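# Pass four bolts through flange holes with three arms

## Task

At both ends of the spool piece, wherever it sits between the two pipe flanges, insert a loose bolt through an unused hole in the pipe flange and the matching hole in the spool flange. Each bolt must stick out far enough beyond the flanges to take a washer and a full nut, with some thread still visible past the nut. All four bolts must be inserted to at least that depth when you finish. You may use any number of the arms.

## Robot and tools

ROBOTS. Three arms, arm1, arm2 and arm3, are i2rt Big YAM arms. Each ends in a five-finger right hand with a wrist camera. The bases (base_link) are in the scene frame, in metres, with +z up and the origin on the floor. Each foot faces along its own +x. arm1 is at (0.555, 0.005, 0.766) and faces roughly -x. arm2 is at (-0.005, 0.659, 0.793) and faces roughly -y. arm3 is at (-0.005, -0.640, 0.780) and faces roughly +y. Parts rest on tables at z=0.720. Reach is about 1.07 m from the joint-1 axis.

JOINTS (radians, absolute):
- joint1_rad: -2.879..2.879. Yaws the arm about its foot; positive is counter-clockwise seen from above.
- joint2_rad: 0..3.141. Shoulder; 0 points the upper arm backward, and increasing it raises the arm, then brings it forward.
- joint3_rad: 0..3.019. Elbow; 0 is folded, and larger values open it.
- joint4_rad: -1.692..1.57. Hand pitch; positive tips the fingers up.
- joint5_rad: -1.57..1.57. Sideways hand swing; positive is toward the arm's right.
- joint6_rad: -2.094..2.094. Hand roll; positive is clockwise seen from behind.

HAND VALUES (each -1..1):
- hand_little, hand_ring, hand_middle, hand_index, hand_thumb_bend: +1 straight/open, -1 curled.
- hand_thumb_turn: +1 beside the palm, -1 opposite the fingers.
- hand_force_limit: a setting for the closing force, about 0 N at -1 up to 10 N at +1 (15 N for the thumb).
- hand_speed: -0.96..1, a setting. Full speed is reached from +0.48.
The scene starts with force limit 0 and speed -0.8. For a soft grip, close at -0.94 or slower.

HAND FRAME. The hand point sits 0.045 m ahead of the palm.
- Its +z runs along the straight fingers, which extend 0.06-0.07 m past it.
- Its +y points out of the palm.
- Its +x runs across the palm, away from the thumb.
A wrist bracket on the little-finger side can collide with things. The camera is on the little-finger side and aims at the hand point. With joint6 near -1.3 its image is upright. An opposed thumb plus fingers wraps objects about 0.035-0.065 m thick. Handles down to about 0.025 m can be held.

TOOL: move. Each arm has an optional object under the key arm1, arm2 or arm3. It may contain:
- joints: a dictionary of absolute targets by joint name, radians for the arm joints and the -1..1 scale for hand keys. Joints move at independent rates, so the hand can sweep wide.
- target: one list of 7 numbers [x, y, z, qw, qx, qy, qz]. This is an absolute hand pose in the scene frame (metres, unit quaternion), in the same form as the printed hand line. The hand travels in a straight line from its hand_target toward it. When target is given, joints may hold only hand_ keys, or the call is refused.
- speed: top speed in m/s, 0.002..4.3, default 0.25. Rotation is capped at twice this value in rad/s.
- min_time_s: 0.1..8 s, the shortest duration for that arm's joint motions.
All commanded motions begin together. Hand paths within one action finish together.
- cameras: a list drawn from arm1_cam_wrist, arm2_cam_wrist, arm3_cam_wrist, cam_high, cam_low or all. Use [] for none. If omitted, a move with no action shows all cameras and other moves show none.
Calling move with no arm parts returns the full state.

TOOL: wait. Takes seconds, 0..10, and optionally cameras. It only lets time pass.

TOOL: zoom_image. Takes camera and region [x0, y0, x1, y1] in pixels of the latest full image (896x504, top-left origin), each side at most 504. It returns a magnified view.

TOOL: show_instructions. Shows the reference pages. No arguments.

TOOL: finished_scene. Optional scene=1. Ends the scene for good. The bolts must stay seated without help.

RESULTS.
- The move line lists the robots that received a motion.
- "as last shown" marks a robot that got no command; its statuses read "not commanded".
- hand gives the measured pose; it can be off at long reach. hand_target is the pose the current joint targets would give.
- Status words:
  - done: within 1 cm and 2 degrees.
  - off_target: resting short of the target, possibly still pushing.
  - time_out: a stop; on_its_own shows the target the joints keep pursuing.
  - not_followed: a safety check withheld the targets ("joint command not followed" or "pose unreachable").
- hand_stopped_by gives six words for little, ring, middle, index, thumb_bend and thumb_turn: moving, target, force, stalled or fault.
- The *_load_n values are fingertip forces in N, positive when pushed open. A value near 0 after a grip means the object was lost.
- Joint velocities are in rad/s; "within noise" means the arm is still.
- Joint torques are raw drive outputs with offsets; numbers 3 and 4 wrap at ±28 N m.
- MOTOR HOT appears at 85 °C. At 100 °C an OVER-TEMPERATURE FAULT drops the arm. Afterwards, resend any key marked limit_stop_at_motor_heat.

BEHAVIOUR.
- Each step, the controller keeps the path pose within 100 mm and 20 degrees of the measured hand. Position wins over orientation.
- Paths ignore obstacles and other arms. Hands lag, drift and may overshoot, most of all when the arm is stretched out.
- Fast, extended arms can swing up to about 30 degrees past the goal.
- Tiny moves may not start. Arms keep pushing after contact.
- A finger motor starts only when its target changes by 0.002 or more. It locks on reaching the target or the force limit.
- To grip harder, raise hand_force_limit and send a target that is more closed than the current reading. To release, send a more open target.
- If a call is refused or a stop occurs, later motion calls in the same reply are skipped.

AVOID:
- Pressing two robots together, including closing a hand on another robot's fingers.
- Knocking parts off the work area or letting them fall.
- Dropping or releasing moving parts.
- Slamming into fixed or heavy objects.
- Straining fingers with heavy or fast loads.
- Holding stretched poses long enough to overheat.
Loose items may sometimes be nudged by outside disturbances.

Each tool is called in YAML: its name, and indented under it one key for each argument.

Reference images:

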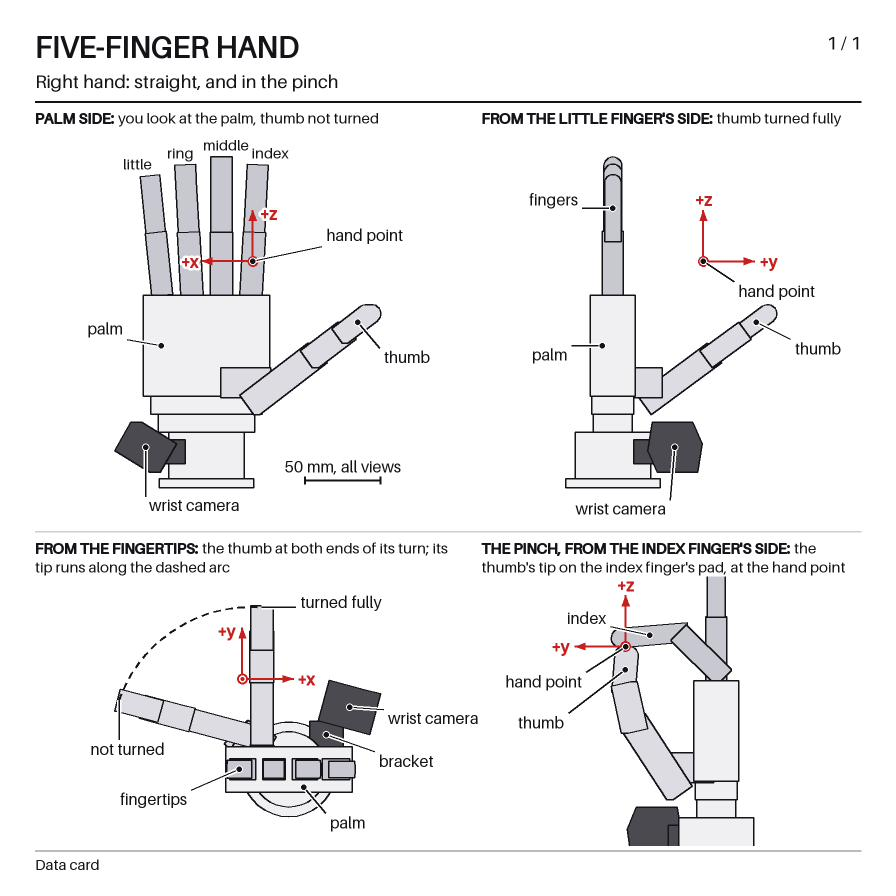

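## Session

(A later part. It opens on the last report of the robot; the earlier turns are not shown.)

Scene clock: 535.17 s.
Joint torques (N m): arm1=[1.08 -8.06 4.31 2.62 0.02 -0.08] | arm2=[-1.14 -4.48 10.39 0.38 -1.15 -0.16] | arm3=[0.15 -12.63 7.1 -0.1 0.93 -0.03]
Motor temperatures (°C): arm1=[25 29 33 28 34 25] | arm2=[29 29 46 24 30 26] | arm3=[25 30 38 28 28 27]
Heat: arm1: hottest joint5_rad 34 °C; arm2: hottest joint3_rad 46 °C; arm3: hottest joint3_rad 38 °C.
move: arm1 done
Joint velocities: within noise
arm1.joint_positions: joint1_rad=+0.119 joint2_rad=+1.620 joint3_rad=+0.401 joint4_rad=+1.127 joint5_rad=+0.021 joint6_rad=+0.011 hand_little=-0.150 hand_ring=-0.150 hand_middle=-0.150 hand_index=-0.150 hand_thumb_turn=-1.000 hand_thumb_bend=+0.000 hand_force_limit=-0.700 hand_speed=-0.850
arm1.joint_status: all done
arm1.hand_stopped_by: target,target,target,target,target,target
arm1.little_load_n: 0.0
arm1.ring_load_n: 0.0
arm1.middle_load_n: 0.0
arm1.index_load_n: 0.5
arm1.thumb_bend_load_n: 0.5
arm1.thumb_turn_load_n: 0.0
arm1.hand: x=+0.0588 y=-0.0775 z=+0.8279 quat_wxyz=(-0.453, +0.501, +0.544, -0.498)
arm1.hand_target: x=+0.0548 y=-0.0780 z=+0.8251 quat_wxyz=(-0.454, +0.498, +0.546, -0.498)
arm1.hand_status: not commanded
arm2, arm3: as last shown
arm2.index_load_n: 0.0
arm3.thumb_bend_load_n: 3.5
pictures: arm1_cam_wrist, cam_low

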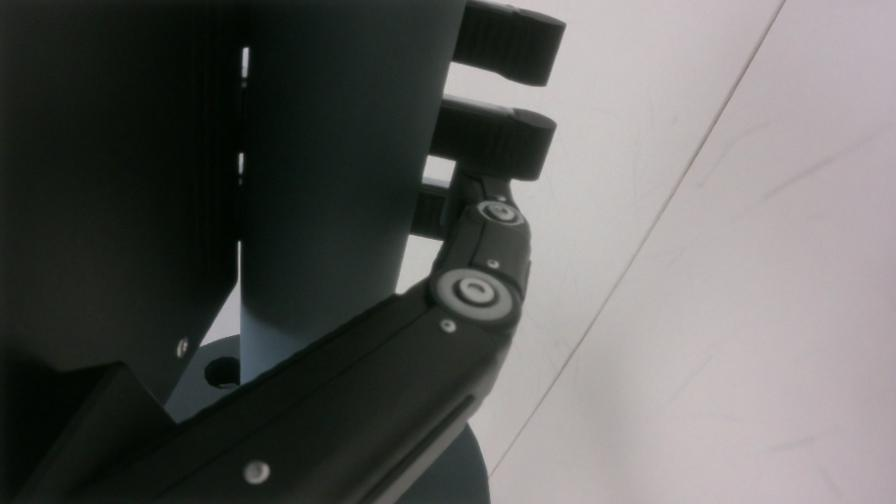

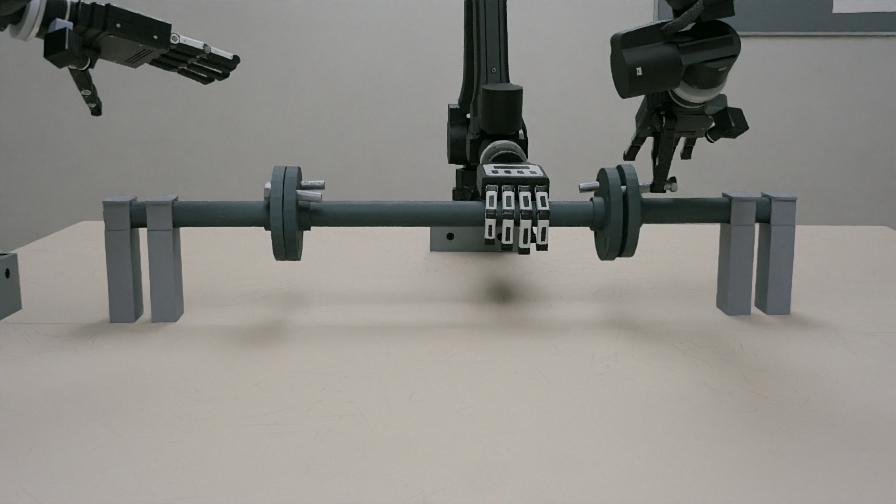

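move:
  arm1: {"joints": {"hand_thumb_bend": -0.25, "hand_force_limit": -0.6}}
  cameras: ["cam_low", "arm1_cam_wrist"]

zoom_image:
  camera: "cam_low"
  region: [590, 160, 650, 262]

Scene clock: 536.70 s.
Joint torques (N m): arm1=[1.03 -8.06 4.31 2.63 0.02 -0.08] | arm2=[-1.26 -3.9 10.47 0.21 -1.11 -0.11] | arm3=[0.03 -12.63 7.08 -0.1 0.94 -0.03]
Motor temperatures (°C): arm1=[25 29 33 28 34 25] | arm2=[29 29 46 24 30 26] | arm3=[25 30 38 28 28 27]
Heat: arm1: hottest joint5_rad 34 °C; arm2: hottest joint3_rad 46 °C; arm3: hottest joint3_rad 38 °C.
move: arm1 off_target
Joint velocities: within noise
arm1.joint_positions: joint1_rad=+0.119 joint2_rad=+1.620 joint3_rad=+0.401 joint4_rad=+1.127 joint5_rad=+0.021 joint6_rad=+0.011 hand_little=-0.150 hand_ring=-0.150 hand_middle=-0.150 hand_index=-0.150 hand_thumb_turn=-1.000 hand_thumb_bend=-0.197 hand_force_limit=-0.600 hand_speed=-0.850
arm1.joint_status: hand_thumb_bend off_target (ended at -0.197, target -0.250); the others done
arm1.hand_stopped_by: target,target,target,target,force,target
arm1.little_load_n: 0.0
arm1.ring_load_n: 0.0
arm1.middle_load_n: 0.0
arm1.index_load_n: 1.0
arm1.thumb_bend_load_n: 3.5
arm1.thumb_turn_load_n: 0.0
arm1.hand: x=+0.0588 y=-0.0775 z=+0.8279 quat_wxyz=(-0.453, +0.501, +0.544, -0.498)
arm1.hand_target: x=+0.0548 y=-0.0780 z=+0.8252 quat_wxyz=(-0.454, +0.498, +0.546, -0.498)
arm1.hand_status: not commanded
arm2, arm3: as last shown
pictures: arm1_cam_wrist, cam_low

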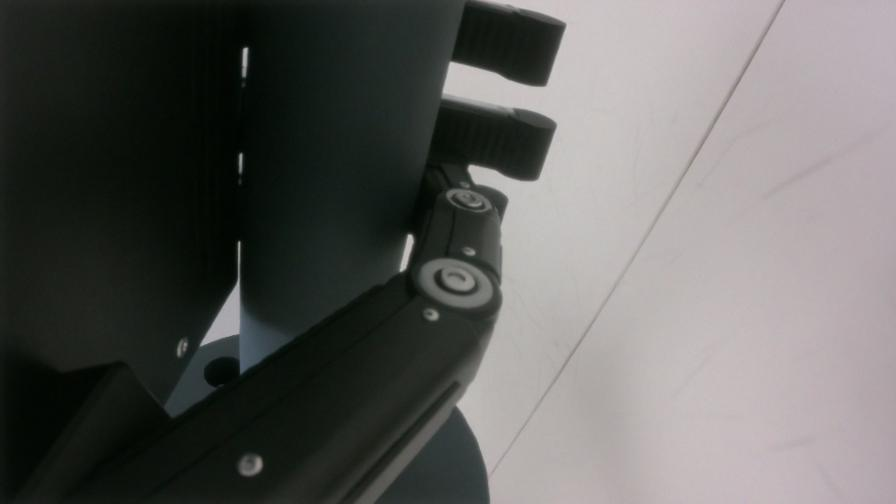

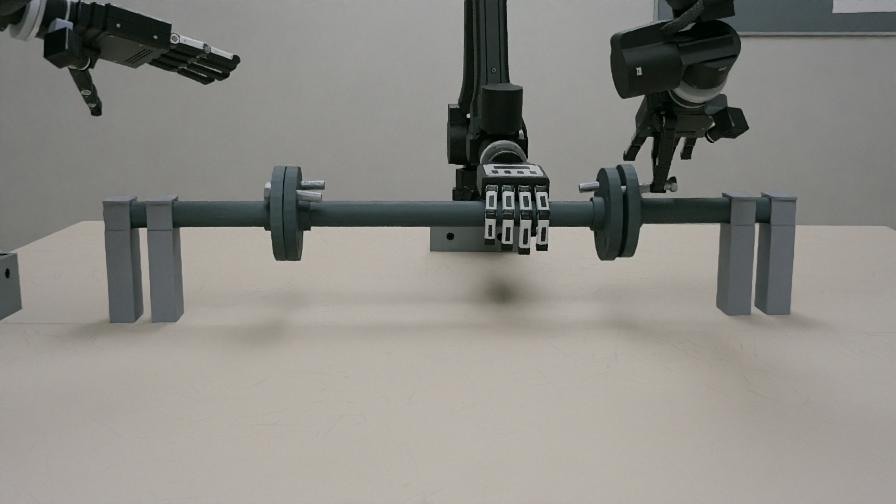

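Scaled by 4.941.

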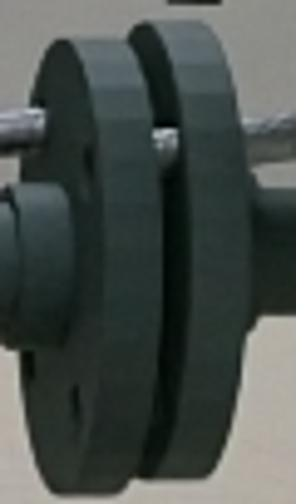

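zoom_image:
  camera: "arm1_cam_wrist"
  region: [340, 120, 580, 320]

zoom_image:
  camera: "cam_low"
  region: [470, 150, 570, 280]

Scaled by 2.100.

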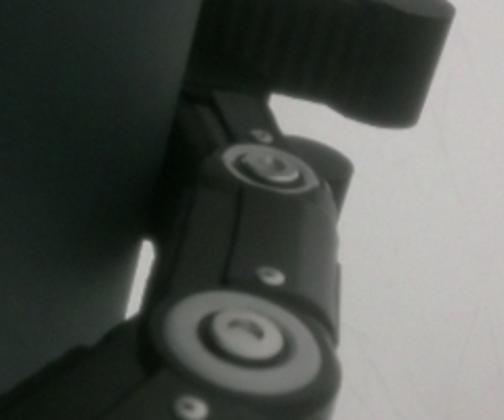

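Scaled by 3.877.

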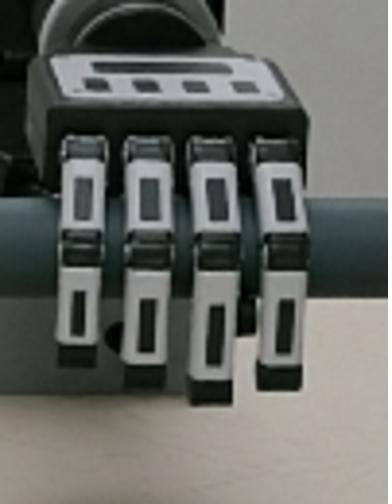

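move:
  arm1: {"target": [0.0548, -0.078, 0.836, 0.4538, -0.4971, -0.5453, 0.4974], "speed": 0.015}
  cameras: ["cam_low", "cam_high"]

zoom_image:
  camera: "cam_low"
  region: [590, 160, 650, 262]

zoom_image:
  camera: "cam_high"
  region: [485, 215, 530, 265]

Scene clock: 538.50 s.
Joint torques (N m): arm1=[1.08 -10.81 4.51 1.43 0.02 -0.08] | arm2=[-0.85 -3.55 10.54 0.23 -1.16 -0.07] | arm3=[0.09 -12.51 7.08 -0.13 0.93 -0.04]
Motor temperatures (°C): arm1=[25 29 33 28 33 25] | arm2=[29 29 46 24 30 26] | arm3=[25 30 38 28 28 27]
Heat: arm1: hottest joint3_rad 33 °C; arm2: hottest joint3_rad 46 °C; arm3: hottest joint3_rad 38 °C.
move: arm1 done
Joint velocities: within noise
arm1.joint_positions: joint1_rad=+0.119 joint2_rad=+1.609 joint3_rad=+0.402 joint4_rad=+1.104 joint5_rad=+0.021 joint6_rad=+0.011 hand_little=-0.150 hand_ring=-0.150 hand_middle=-0.150 hand_index=-0.150 hand_thumb_turn=-1.000 hand_thumb_bend=-0.197 hand_force_limit=-0.600 hand_speed=-0.850
arm1.joint_status: not commanded
arm1.hand_stopped_by: target,target,target,target,force,target
arm1.little_load_n: 0.0
arm1.ring_load_n: 0.0
arm1.middle_load_n: 0.0
arm1.index_load_n: 1.0
arm1.thumb_bend_load_n: 3.5
arm1.thumb_turn_load_n: 0.0
arm1.hand: x=+0.0598 y=-0.0774 z=+0.8278 quat_wxyz=(-0.450, +0.503, +0.546, -0.495)
arm1.hand_target: x=+0.0549 y=-0.0781 z=+0.8361 quat_wxyz=(-0.454, +0.498, +0.546, -0.498)
arm1.hand_status: done (0.010 m and 0.8 deg from the pose sent, 0.009 m and 0.5 deg at the start)
arm2, arm3: as last shown
arm2.thumb_bend_load_n: -0.5
arm3.thumb_bend_load_n: 3.0
pictures: cam_high, cam_low

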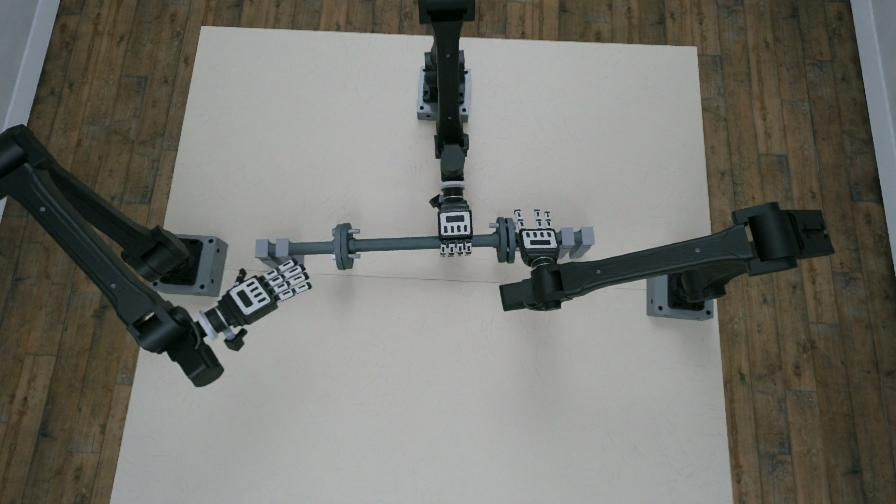

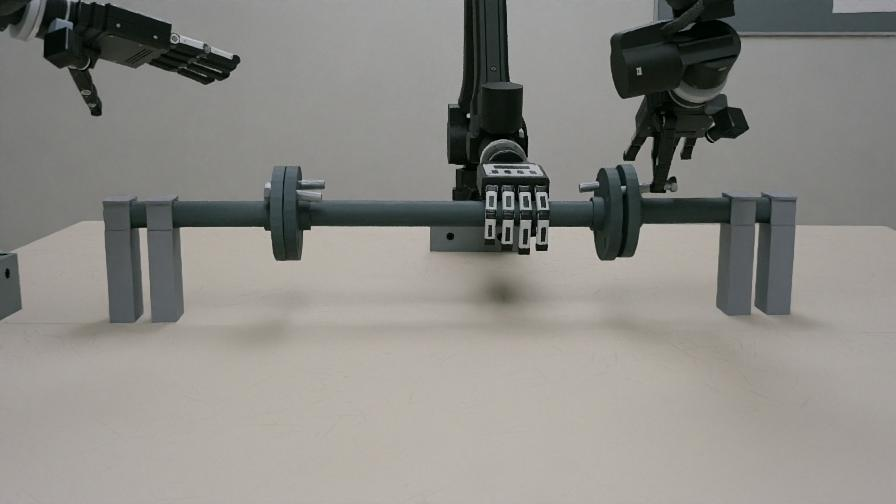

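Scaled by 4.941.

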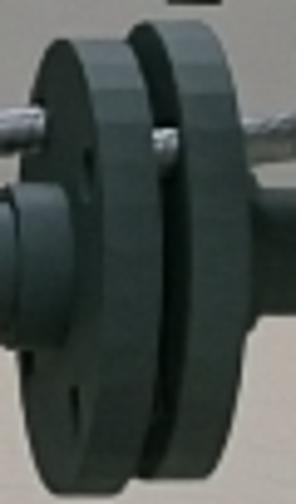

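Scaled by 10.080.

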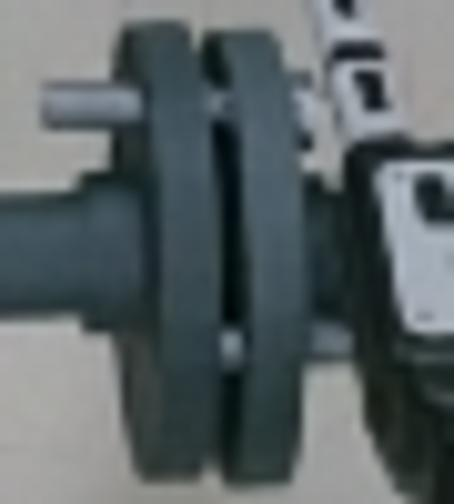

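move:
  arm1: {"target": [0.0548, -0.078, 0.841, 0.4538, -0.4971, -0.5453, 0.4974], "speed": 0.015}

move:
  arm1: {"target": [0.0548, -0.078, 0.845, 0.4538, -0.4971, -0.5453, 0.4974], "speed": 0.015}
  cameras: ["cam_low", "cam_high"]

zoom_image:
  camera: "cam_low"
  region: [590, 160, 650, 262]

zoom_image:
  camera: "cam_high"
  region: [485, 215, 530, 265]

Scene clock: 539.67 s.
Joint torques (N m): arm1=[1.03 -11.28 4.59 1.61 0.02 -0.08] | arm2=[-1.2 -4.01 10.35 0.27 -1.18 -0.08] | arm3=[0.09 -12.63 7.09 -0.13 0.94 -0.04]
Motor temperatures (°C): arm1=[25 29 33 28 33 25] | arm2=[29 29 46 24 30 26] | arm3=[25 30 38 28 28 27]
Heat: arm1: hottest joint3_rad 33 °C; arm2: hottest joint3_rad 46 °C; arm3: hottest joint3_rad 38 °C.
move: arm1 off_target
Joint velocities: within noise
arm1.joint_positions: joint1_rad=+0.119 joint2_rad=+1.595 joint3_rad=+0.403 joint4_rad=+1.077 joint5_rad=+0.021 joint6_rad=+0.011 hand_little=-0.150 hand_ring=-0.150 hand_middle=-0.150 hand_index=-0.150 hand_thumb_turn=-1.000 hand_thumb_bend=-0.197 hand_force_limit=-0.600 hand_speed=-0.850
arm1.joint_status: not commanded
arm1.hand_stopped_by: target,target,target,target,force,target
arm1.little_load_n: 0.0
arm1.ring_load_n: 0.0
arm1.middle_load_n: 0.0
arm1.index_load_n: 0.5
arm1.thumb_bend_load_n: 3.5
arm1.thumb_turn_load_n: 0.0
arm1.hand: x=+0.0605 y=-0.0773 z=+0.8282 quat_wxyz=(-0.448, +0.506, +0.549, -0.492)
arm1.hand_target: x=+0.0550 y=-0.0781 z=+0.8409 quat_wxyz=(-0.454, +0.498, +0.546, -0.498)
arm1.hand_status: off_target (0.014 m and 1.4 deg from the pose sent, 0.014 m and 0.8 deg at the start)
arm2, arm3: as last shown
arm2.thumb_bend_load_n: 0.0
arm2.thumb_turn_load_n: -0.5
arm3.index_load_n: -0.5
arm3.thumb_turn_load_n: 1.0
pictures: none

Scene clock: 540.63 s.
Joint torques (N m): arm1=[1.03 -11.63 4.68 1.74 0.02 -0.07] | arm2=[-0.91 -3.9 10.37 0.28 -1.13 -0.1] | arm3=[0.09 -12.75 7.09 -0.12 0.94 -0.04]
Motor temperatures (°C): arm1=[25 29 33 28 33 25] | arm2=[29 29 46 24 30 26] | arm3=[25 30 38 28 28 27]
Heat: arm1: hottest joint3_rad 33 °C; arm2: hottest joint3_rad 46 °C; arm3: hottest joint3_rad 38 °C.
move: arm1 off_target
Joint velocities: within noise
arm1.joint_positions: joint1_rad=+0.119 joint2_rad=+1.582 joint3_rad=+0.405 joint4_rad=+1.056 joint5_rad=+0.021 joint6_rad=+0.011 hand_little=-0.150 hand_ring=-0.150 hand_middle=-0.150 hand_index=-0.150 hand_thumb_turn=-1.000 hand_thumb_bend=-0.197 hand_force_limit=-0.600 hand_speed=-0.850
arm1.joint_status: not commanded
arm1.hand_stopped_by: target,target,target,target,force,target
arm1.little_load_n: 0.0
arm1.ring_load_n: 0.0
arm1.middle_load_n: 0.0
arm1.index_load_n: 0.5
arm1.thumb_bend_load_n: 4.0
arm1.thumb_turn_load_n: 0.5
arm1.hand: x=+0.0610 y=-0.0772 z=+0.8291 quat_wxyz=(-0.446, +0.507, +0.551, -0.490)
arm1.hand_target: x=+0.0550 y=-0.0781 z=+0.8450 quat_wxyz=(-0.454, +0.498, +0.546, -0.498)
arm1.hand_status: off_target (0.017 m and 1.8 deg from the pose sent, 0.018 m and 1.4 deg at the start)
arm2, arm3: as last shown
arm2.thumb_turn_load_n: 0.0
arm3.ring_load_n: -0.5
arm3.index_load_n: 0.0
arm3.thumb_turn_load_n: 1.5
pictures: cam_high, cam_low

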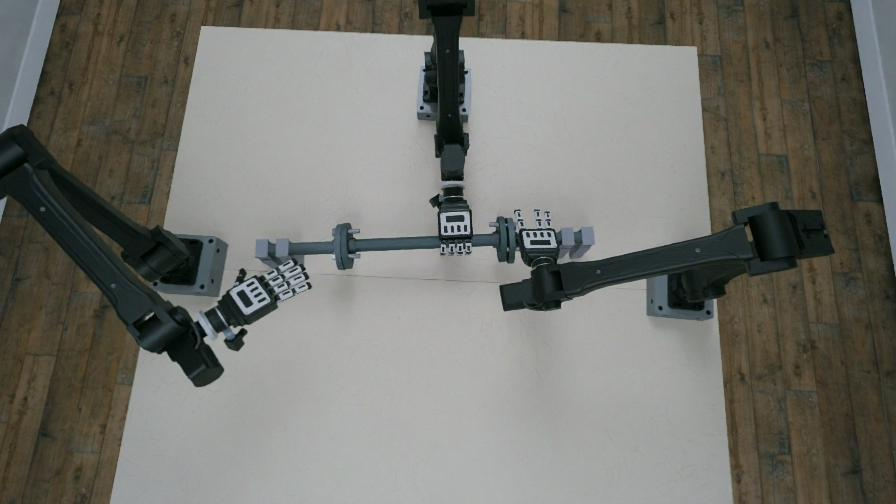

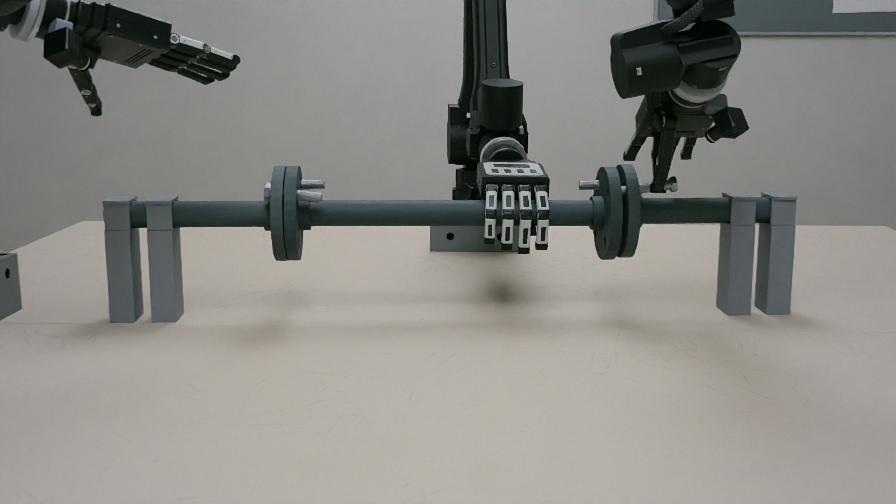

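Scaled by 4.941.

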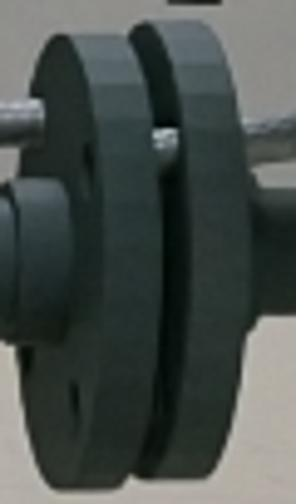

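Scaled by 10.080.

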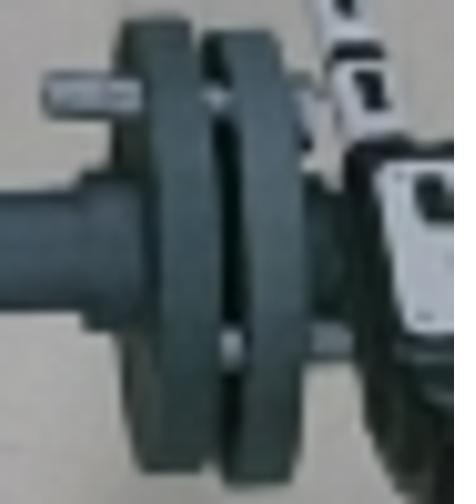

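move:
  arm1: {"target": [0.046, -0.078, 0.847, 0.4538, -0.4971, -0.5453, 0.4974], "speed": 0.015}
  cameras: ["cam_low", "cam_high"]

zoom_image:
  camera: "cam_low"
  region: [590, 160, 650, 262]

zoom_image:
  camera: "cam_high"
  region: [485, 215, 530, 265]

Scene clock: 542.07 s.
Joint torques (N m): arm1=[0.79 -11.11 5.9 1.74 -0.09 -0.08] | arm2=[-1.67 -4.07 10.62 0.36 -1.15 -0.11] | arm3=[0.09 -12.69 7.08 -0.13 0.93 -0.03]
Motor temperatures (°C): arm1=[25 29 33 28 33 25] | arm2=[29 29 46 24 30 26] | arm3=[25 30 38 28 28 27]
Heat: arm1: hottest joint3_rad 33 °C; arm2: hottest joint3_rad 46 °C; arm3: hottest joint3_rad 38 °C.
move: arm1 off_target
Joint velocities: within noise
arm1.joint_positions: joint1_rad=+0.119 joint2_rad=+1.582 joint3_rad=+0.413 joint4_rad=+1.039 joint5_rad=+0.021 joint6_rad=+0.011 hand_little=-0.150 hand_ring=-0.150 hand_middle=-0.150 hand_index=-0.150 hand_thumb_turn=-1.000 hand_thumb_bend=-0.197 hand_force_limit=-0.600 hand_speed=-0.850
arm1.joint_status: not commanded
arm1.hand_stopped_by: target,target,target,target,force,target
arm1.little_load_n: 0.0
arm1.ring_load_n: 0.0
arm1.middle_load_n: 0.0
arm1.index_load_n: 0.0
arm1.thumb_bend_load_n: 3.5
arm1.thumb_turn_load_n: 0.0
arm1.hand: x=+0.0589 y=-0.0775 z=+0.8283 quat_wxyz=(-0.444, +0.509, +0.553, -0.488)
arm1.hand_target: x=+0.0465 y=-0.0780 z=+0.8474 quat_wxyz=(-0.454, +0.498, +0.546, -0.498)
arm1.hand_status: off_target (0.023 m and 2.3 deg from the pose sent, 0.023 m and 1.8 deg at the start)
arm2.joint_positions: joint1_rad=-0.795 joint2_rad=+1.108 joint3_rad=+0.794 joint4_rad=-1.073 joint5_rad=-1.269 joint6_rad=-1.634 hand_little=+1.000 hand_ring=+1.000 hand_middle=+1.000 hand_index=+1.000 hand_thumb_turn=+1.000 hand_thumb_bend=+1.000 hand_force_limit=+0.000 hand_speed=-0.800
arm2.joint_status: not commanded
arm2.hand_stopped_by: target,target,target,target,target,target
arm2.little_load_n: 0.0
arm2.ring_load_n: 0.0
arm2.middle_load_n: 0.0
arm2.index_load_n: 0.0
arm2.thumb_bend_load_n: 0.0
arm2.thumb_turn_load_n: 0.0
arm2.hand: x=-0.0962 y=+0.3442 z=+0.9864 quat_wxyz=(-0.127, +0.372, -0.710, +0.584)
arm2.hand_target: x=-0.1047 y=+0.3392 z=+1.0000 quat_wxyz=(-0.112, +0.380, -0.704, +0.589)
arm2.hand_status: not commanded
arm3.joint_positions: joint1_rad=+0.248 joint2_rad=+1.531 joint3_rad=+1.060 joint4_rad=-1.265 joint5_rad=+1.040 joint6_rad=+1.792 hand_little=+1.000 hand_ring=+1.000 hand_middle=-0.179 hand_index=+1.000 hand_thumb_turn=-1.000 hand_thumb_bend=+0.348 hand_force_limit=-0.400 hand_speed=-0.850
arm3.joint_status: not commanded
arm3.hand_stopped_by: target,target,target,target,force,target
arm3.little_load_n: 0.0
arm3.ring_load_n: 0.0
arm3.middle_load_n: 5.0
arm3.index_load_n: 0.0
arm3.thumb_bend_load_n: 3.5
arm3.thumb_turn_load_n: 1.5
arm3.hand: x=+0.0503 y=-0.1985 z=+0.8979 quat_wxyz=(-0.378, +0.634, -0.590, +0.329)
arm3.hand_target: x=+0.0455 y=-0.2028 z=+0.9037 quat_wxyz=(-0.383, +0.636, -0.586, +0.324)
arm3.hand_status: not commanded
pictures: cam_high, cam_low

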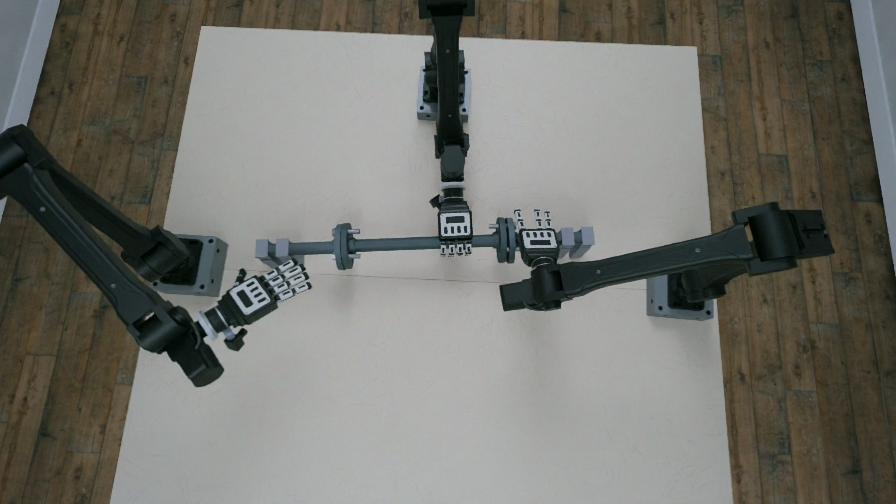

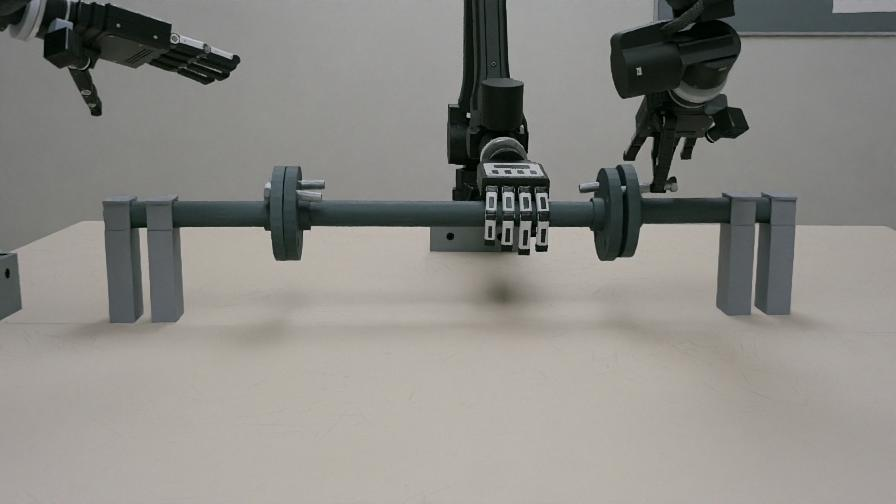

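Scaled by 4.941.

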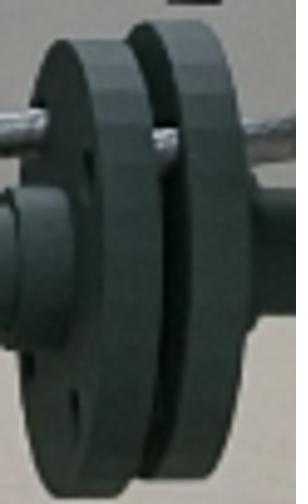

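Scaled by 10.080.

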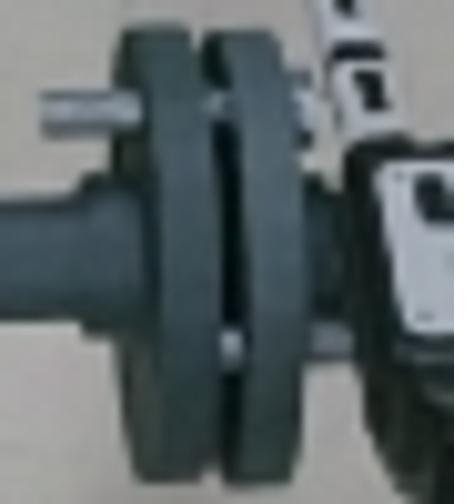

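move:
  arm1: {"target": [0.046, -0.078, 0.853, 0.4538, -0.4971, -0.5453, 0.4974], "speed": 0.015}
  cameras: ["cam_low", "cam_high"]

zoom_image:
  camera: "cam_low"
  region: [590, 160, 650, 262]

zoom_image:
  camera: "cam_high"
  region: [485, 215, 530, 265]

Scene clock: 543.43 s.
Joint torques (N m): arm1=[0.79 -11.63 6.04 1.89 -0.09 -0.09] | arm2=[-1.08 -3.84 10.54 0.27 -1.12 -0.09] | arm3=[0.15 -12.63 7.09 -0.16 0.94 -0.03]
Motor temperatures (°C): arm1=[25 29 33 28 33 25] | arm2=[29 29 46 24 30 26] | arm3=[25 30 38 28 28 27]
Heat: arm1: hottest joint3_rad 33 °C; arm2: hottest joint3_rad 46 °C; arm3: hottest joint3_rad 38 °C.
move: arm1 off_target
Joint velocities: within noise
arm1.joint_positions: joint1_rad=+0.119 joint2_rad=+1.567 joint3_rad=+0.415 joint4_rad=+1.009 joint5_rad=+0.021 joint6_rad=+0.011 hand_little=-0.150 hand_ring=-0.150 hand_middle=-0.150 hand_index=-0.150 hand_thumb_turn=-1.000 hand_thumb_bend=-0.197 hand_force_limit=-0.600 hand_speed=-0.850
arm1.joint_status: not commanded
arm1.hand_stopped_by: target,target,target,target,force,target
arm1.little_load_n: 0.0
arm1.ring_load_n: 0.0
arm1.middle_load_n: 0.0
arm1.index_load_n: 0.0
arm1.thumb_bend_load_n: 3.0
arm1.thumb_turn_load_n: 0.5
arm1.hand: x=+0.0599 y=-0.0774 z=+0.8286 quat_wxyz=(-0.441, +0.512, +0.556, -0.484)
arm1.hand_target: x=+0.0468 y=-0.0780 z=+0.8531 quat_wxyz=(-0.454, +0.498, +0.546, -0.498)
arm1.hand_status: off_target (0.028 m and 3.0 deg from the pose sent, 0.028 m and 2.3 deg at the start)
arm2, arm3: as last shown
arm2.ring_load_n: -0.5
arm3.index_load_n: -0.5
arm3.thumb_bend_load_n: 3.0
arm3.thumb_turn_load_n: 1.0
pictures: cam_high, cam_low

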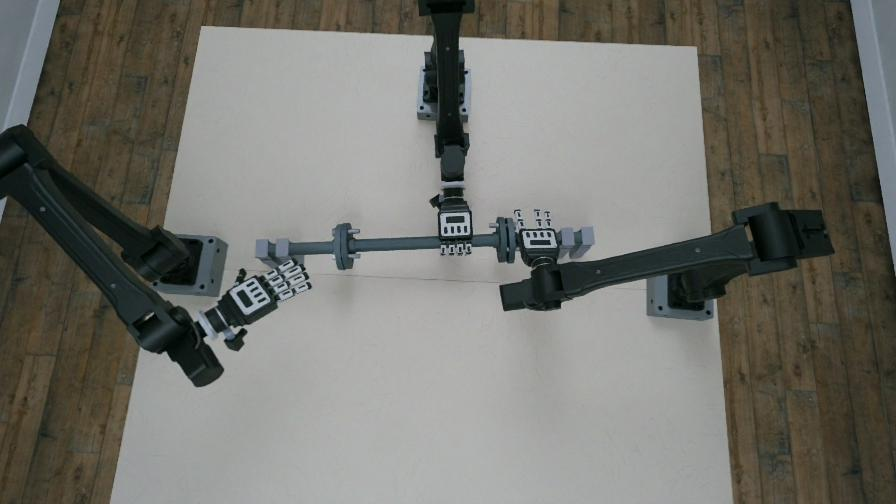

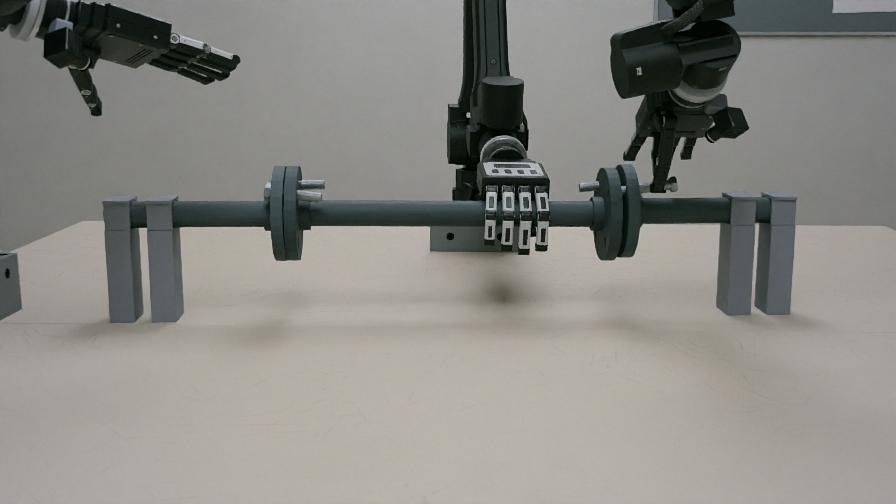

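Scaled by 4.941.

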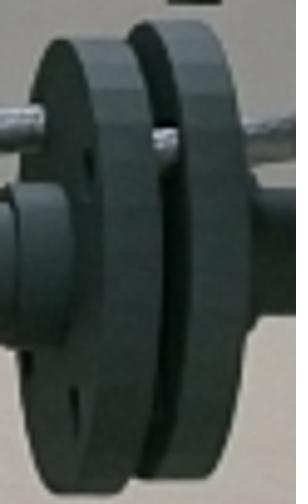

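Scaled by 10.080.

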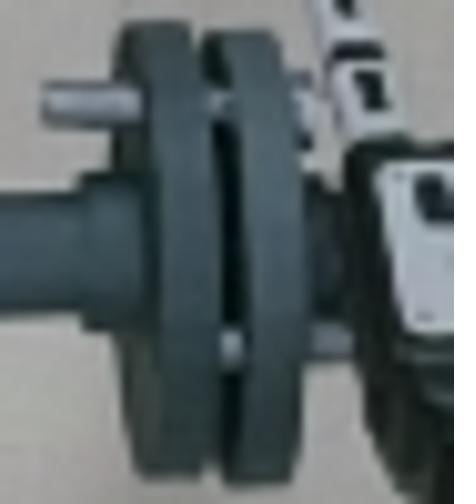

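move:
  arm1: {"joints": {"joint2_rad": 1.525}, "min_time_s": 1.5}
  cameras: ["cam_low", "cam_high"]

zoom_image:
  camera: "cam_low"
  region: [590, 160, 650, 262]

zoom_image:
  camera: "cam_high"
  region: [485, 215, 530, 265]

Scene clock: 546.77 s.
Joint torques (N m): arm1=[0.85 -12.22 6.05 2.18 -0.07 -0.08] | arm2=[-0.73 -3.84 10.44 0.21 -1.12 -0.14] | arm3=[0.09 -12.63 7.08 -0.13 0.93 -0.03]
Motor temperatures (°C): arm1=[25 29 33 28 33 25] | arm2=[29 29 47 24 30 26] | arm3=[25 30 38 28 28 27]
Heat: arm1: hottest joint3_rad 33 °C; arm2: hottest joint3_rad 47 °C; arm3: hottest joint3_rad 38 °C.
move: arm1 done
Joint velocities: within noise
arm1.joint_positions: joint1_rad=+0.119 joint2_rad=+1.561 joint3_rad=+0.415 joint4_rad=+1.003 joint5_rad=+0.020 joint6_rad=+0.011 hand_little=-0.150 hand_ring=-0.150 hand_middle=-0.150 hand_index=-0.150 hand_thumb_turn=-1.000 hand_thumb_bend=-0.197 hand_force_limit=-0.600 hand_speed=-0.850
arm1.joint_status: all done
arm1.hand_stopped_by: target,target,target,target,force,target
arm1.little_load_n: 0.0
arm1.ring_load_n: 0.0
arm1.middle_load_n: 0.0
arm1.index_load_n: 0.0
arm1.thumb_bend_load_n: 3.5
arm1.thumb_turn_load_n: 0.5
arm1.hand: x=+0.0601 y=-0.0775 z=+0.8301 quat_wxyz=(-0.440, +0.512, +0.556, -0.484)
arm1.hand_target: x=+0.0462 y=-0.0780 z=+0.8595 quat_wxyz=(-0.458, +0.495, +0.543, -0.502)
arm1.hand_status: not commanded
arm2, arm3: as last shown
arm2.ring_load_n: 0.0
arm2.thumb_turn_load_n: -0.5
arm3.middle_load_n: 4.5
arm3.index_load_n: 0.0
arm3.thumb_turn_load_n: 1.5
pictures: cam_high, cam_low

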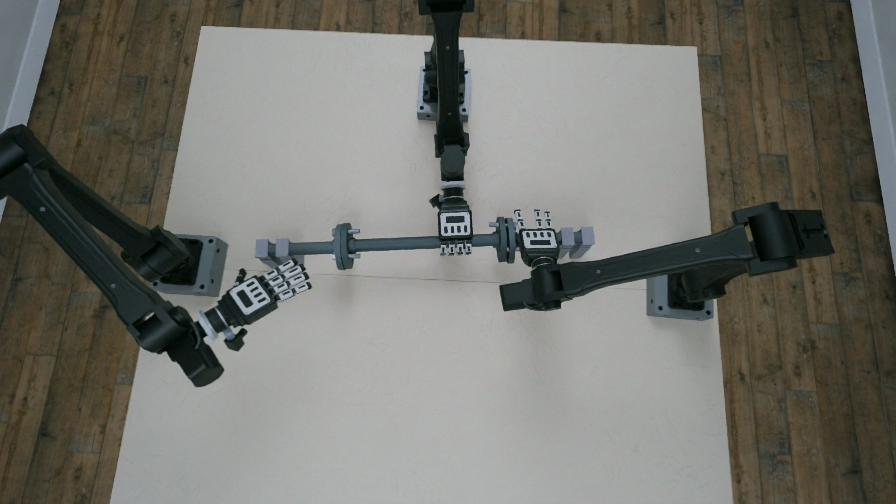

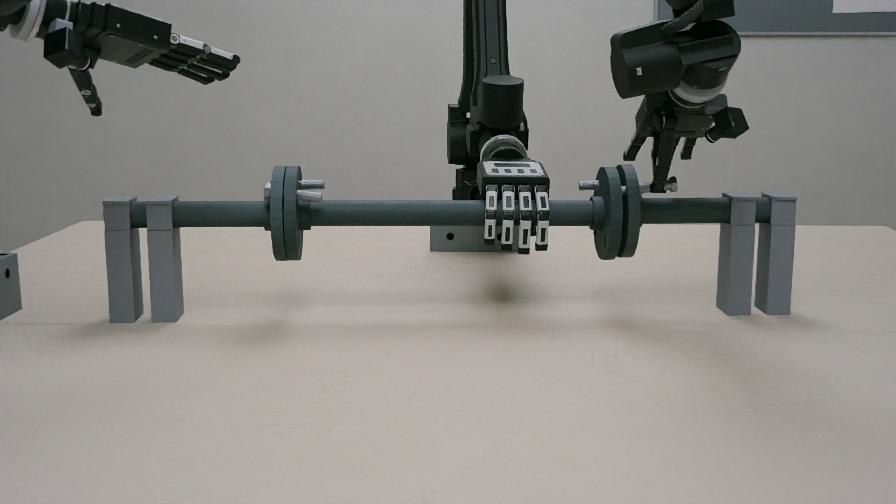

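Scaled by 4.941.

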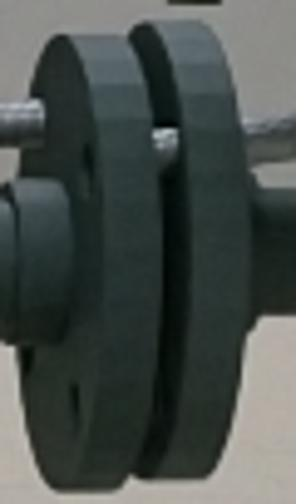

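Scaled by 10.080.

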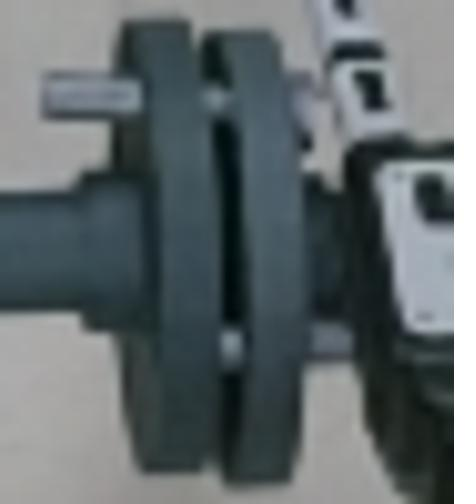

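move:
  arm1: {"joints": {"joint3_rad": 0.475, "joint2_rad": 1.535}, "min_time_s": 2}
  cameras: ["cam_low", "cam_high"]

zoom_image:
  camera: "cam_low"
  region: [590, 160, 650, 262]

zoom_image:
  camera: "cam_high"
  region: [485, 215, 530, 265]

Scene clock: 550.07 s.
Joint torques (N m): arm1=[0.85 -11.46 7.64 2.45 0.03 -0.08] | arm2=[-1.2 -3.72 10.43 0.31 -1.13 -0.15] | arm3=[0.15 -12.69 7.09 -0.12 0.93 -0.02]
Motor temperatures (°C): arm1=[25 29 34 28 33 25] | arm2=[29 29 47 24 30 26] | arm3=[25 30 38 28 28 27]
Heat: arm1: hottest joint3_rad 34 °C; arm2: hottest joint3_rad 47 °C; arm3: hottest joint3_rad 38 °C.
move: arm1 done
Joint velocities: within noise
arm1.joint_positions: joint1_rad=+0.119 joint2_rad=+1.561 joint3_rad=+0.427 joint4_rad=+0.997 joint5_rad=+0.018 joint6_rad=+0.011 hand_little=-0.150 hand_ring=-0.150 hand_middle=-0.150 hand_index=-0.150 hand_thumb_turn=-1.000 hand_thumb_bend=-0.197 hand_force_limit=-0.600 hand_speed=-0.850
arm1.joint_status: all done
arm1.hand_stopped_by: target,target,target,target,force,target
arm1.little_load_n: -0.5
arm1.ring_load_n: 0.0
arm1.middle_load_n: 0.0
arm1.index_load_n: 0.0
arm1.thumb_bend_load_n: 4.5
arm1.thumb_turn_load_n: 1.0
arm1.hand: x=+0.0554 y=-0.0785 z=+0.8336 quat_wxyz=(-0.441, +0.510, +0.555, -0.487)
arm1.hand_target: x=+0.0332 y=-0.0795 z=+0.8688 quat_wxyz=(-0.463, +0.490, +0.537, -0.508)
arm1.hand_status: not commanded
arm2, arm3: as last shown
arm2.thumb_turn_load_n: 0.0
arm3.middle_load_n: 5.0
arm3.thumb_bend_load_n: 3.5
pictures: cam_high, cam_low

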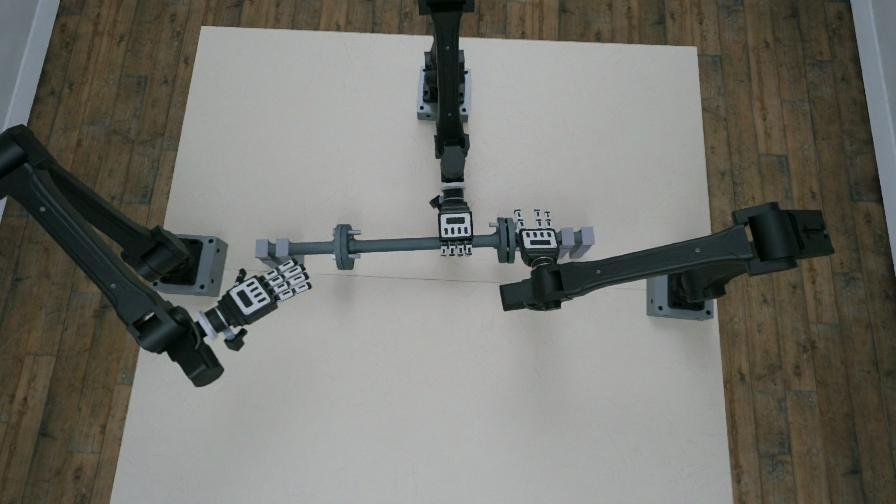

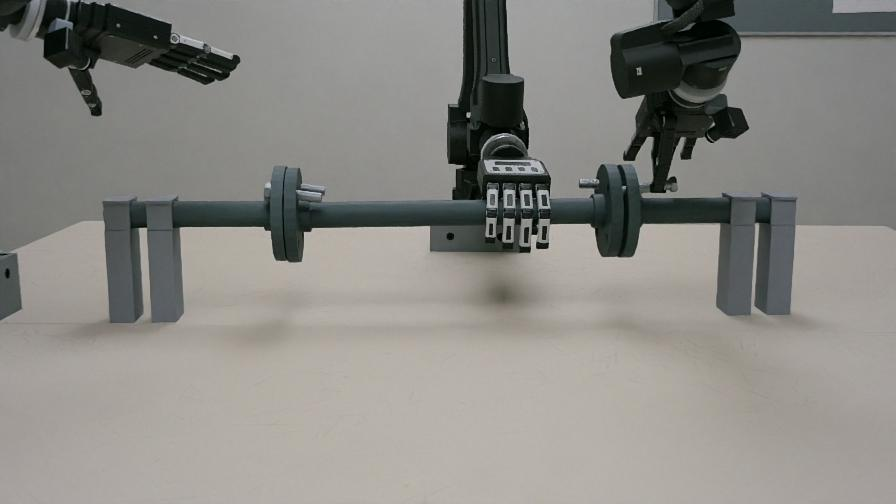

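Scaled by 4.941.

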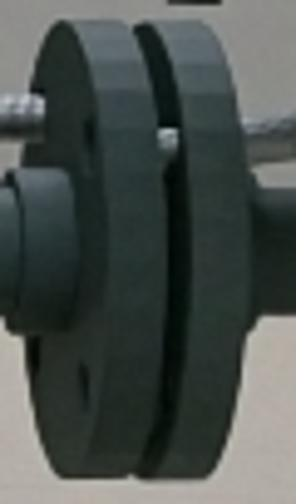

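Scaled by 10.080.

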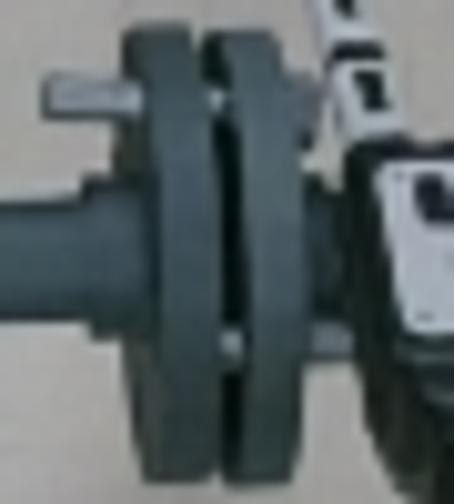

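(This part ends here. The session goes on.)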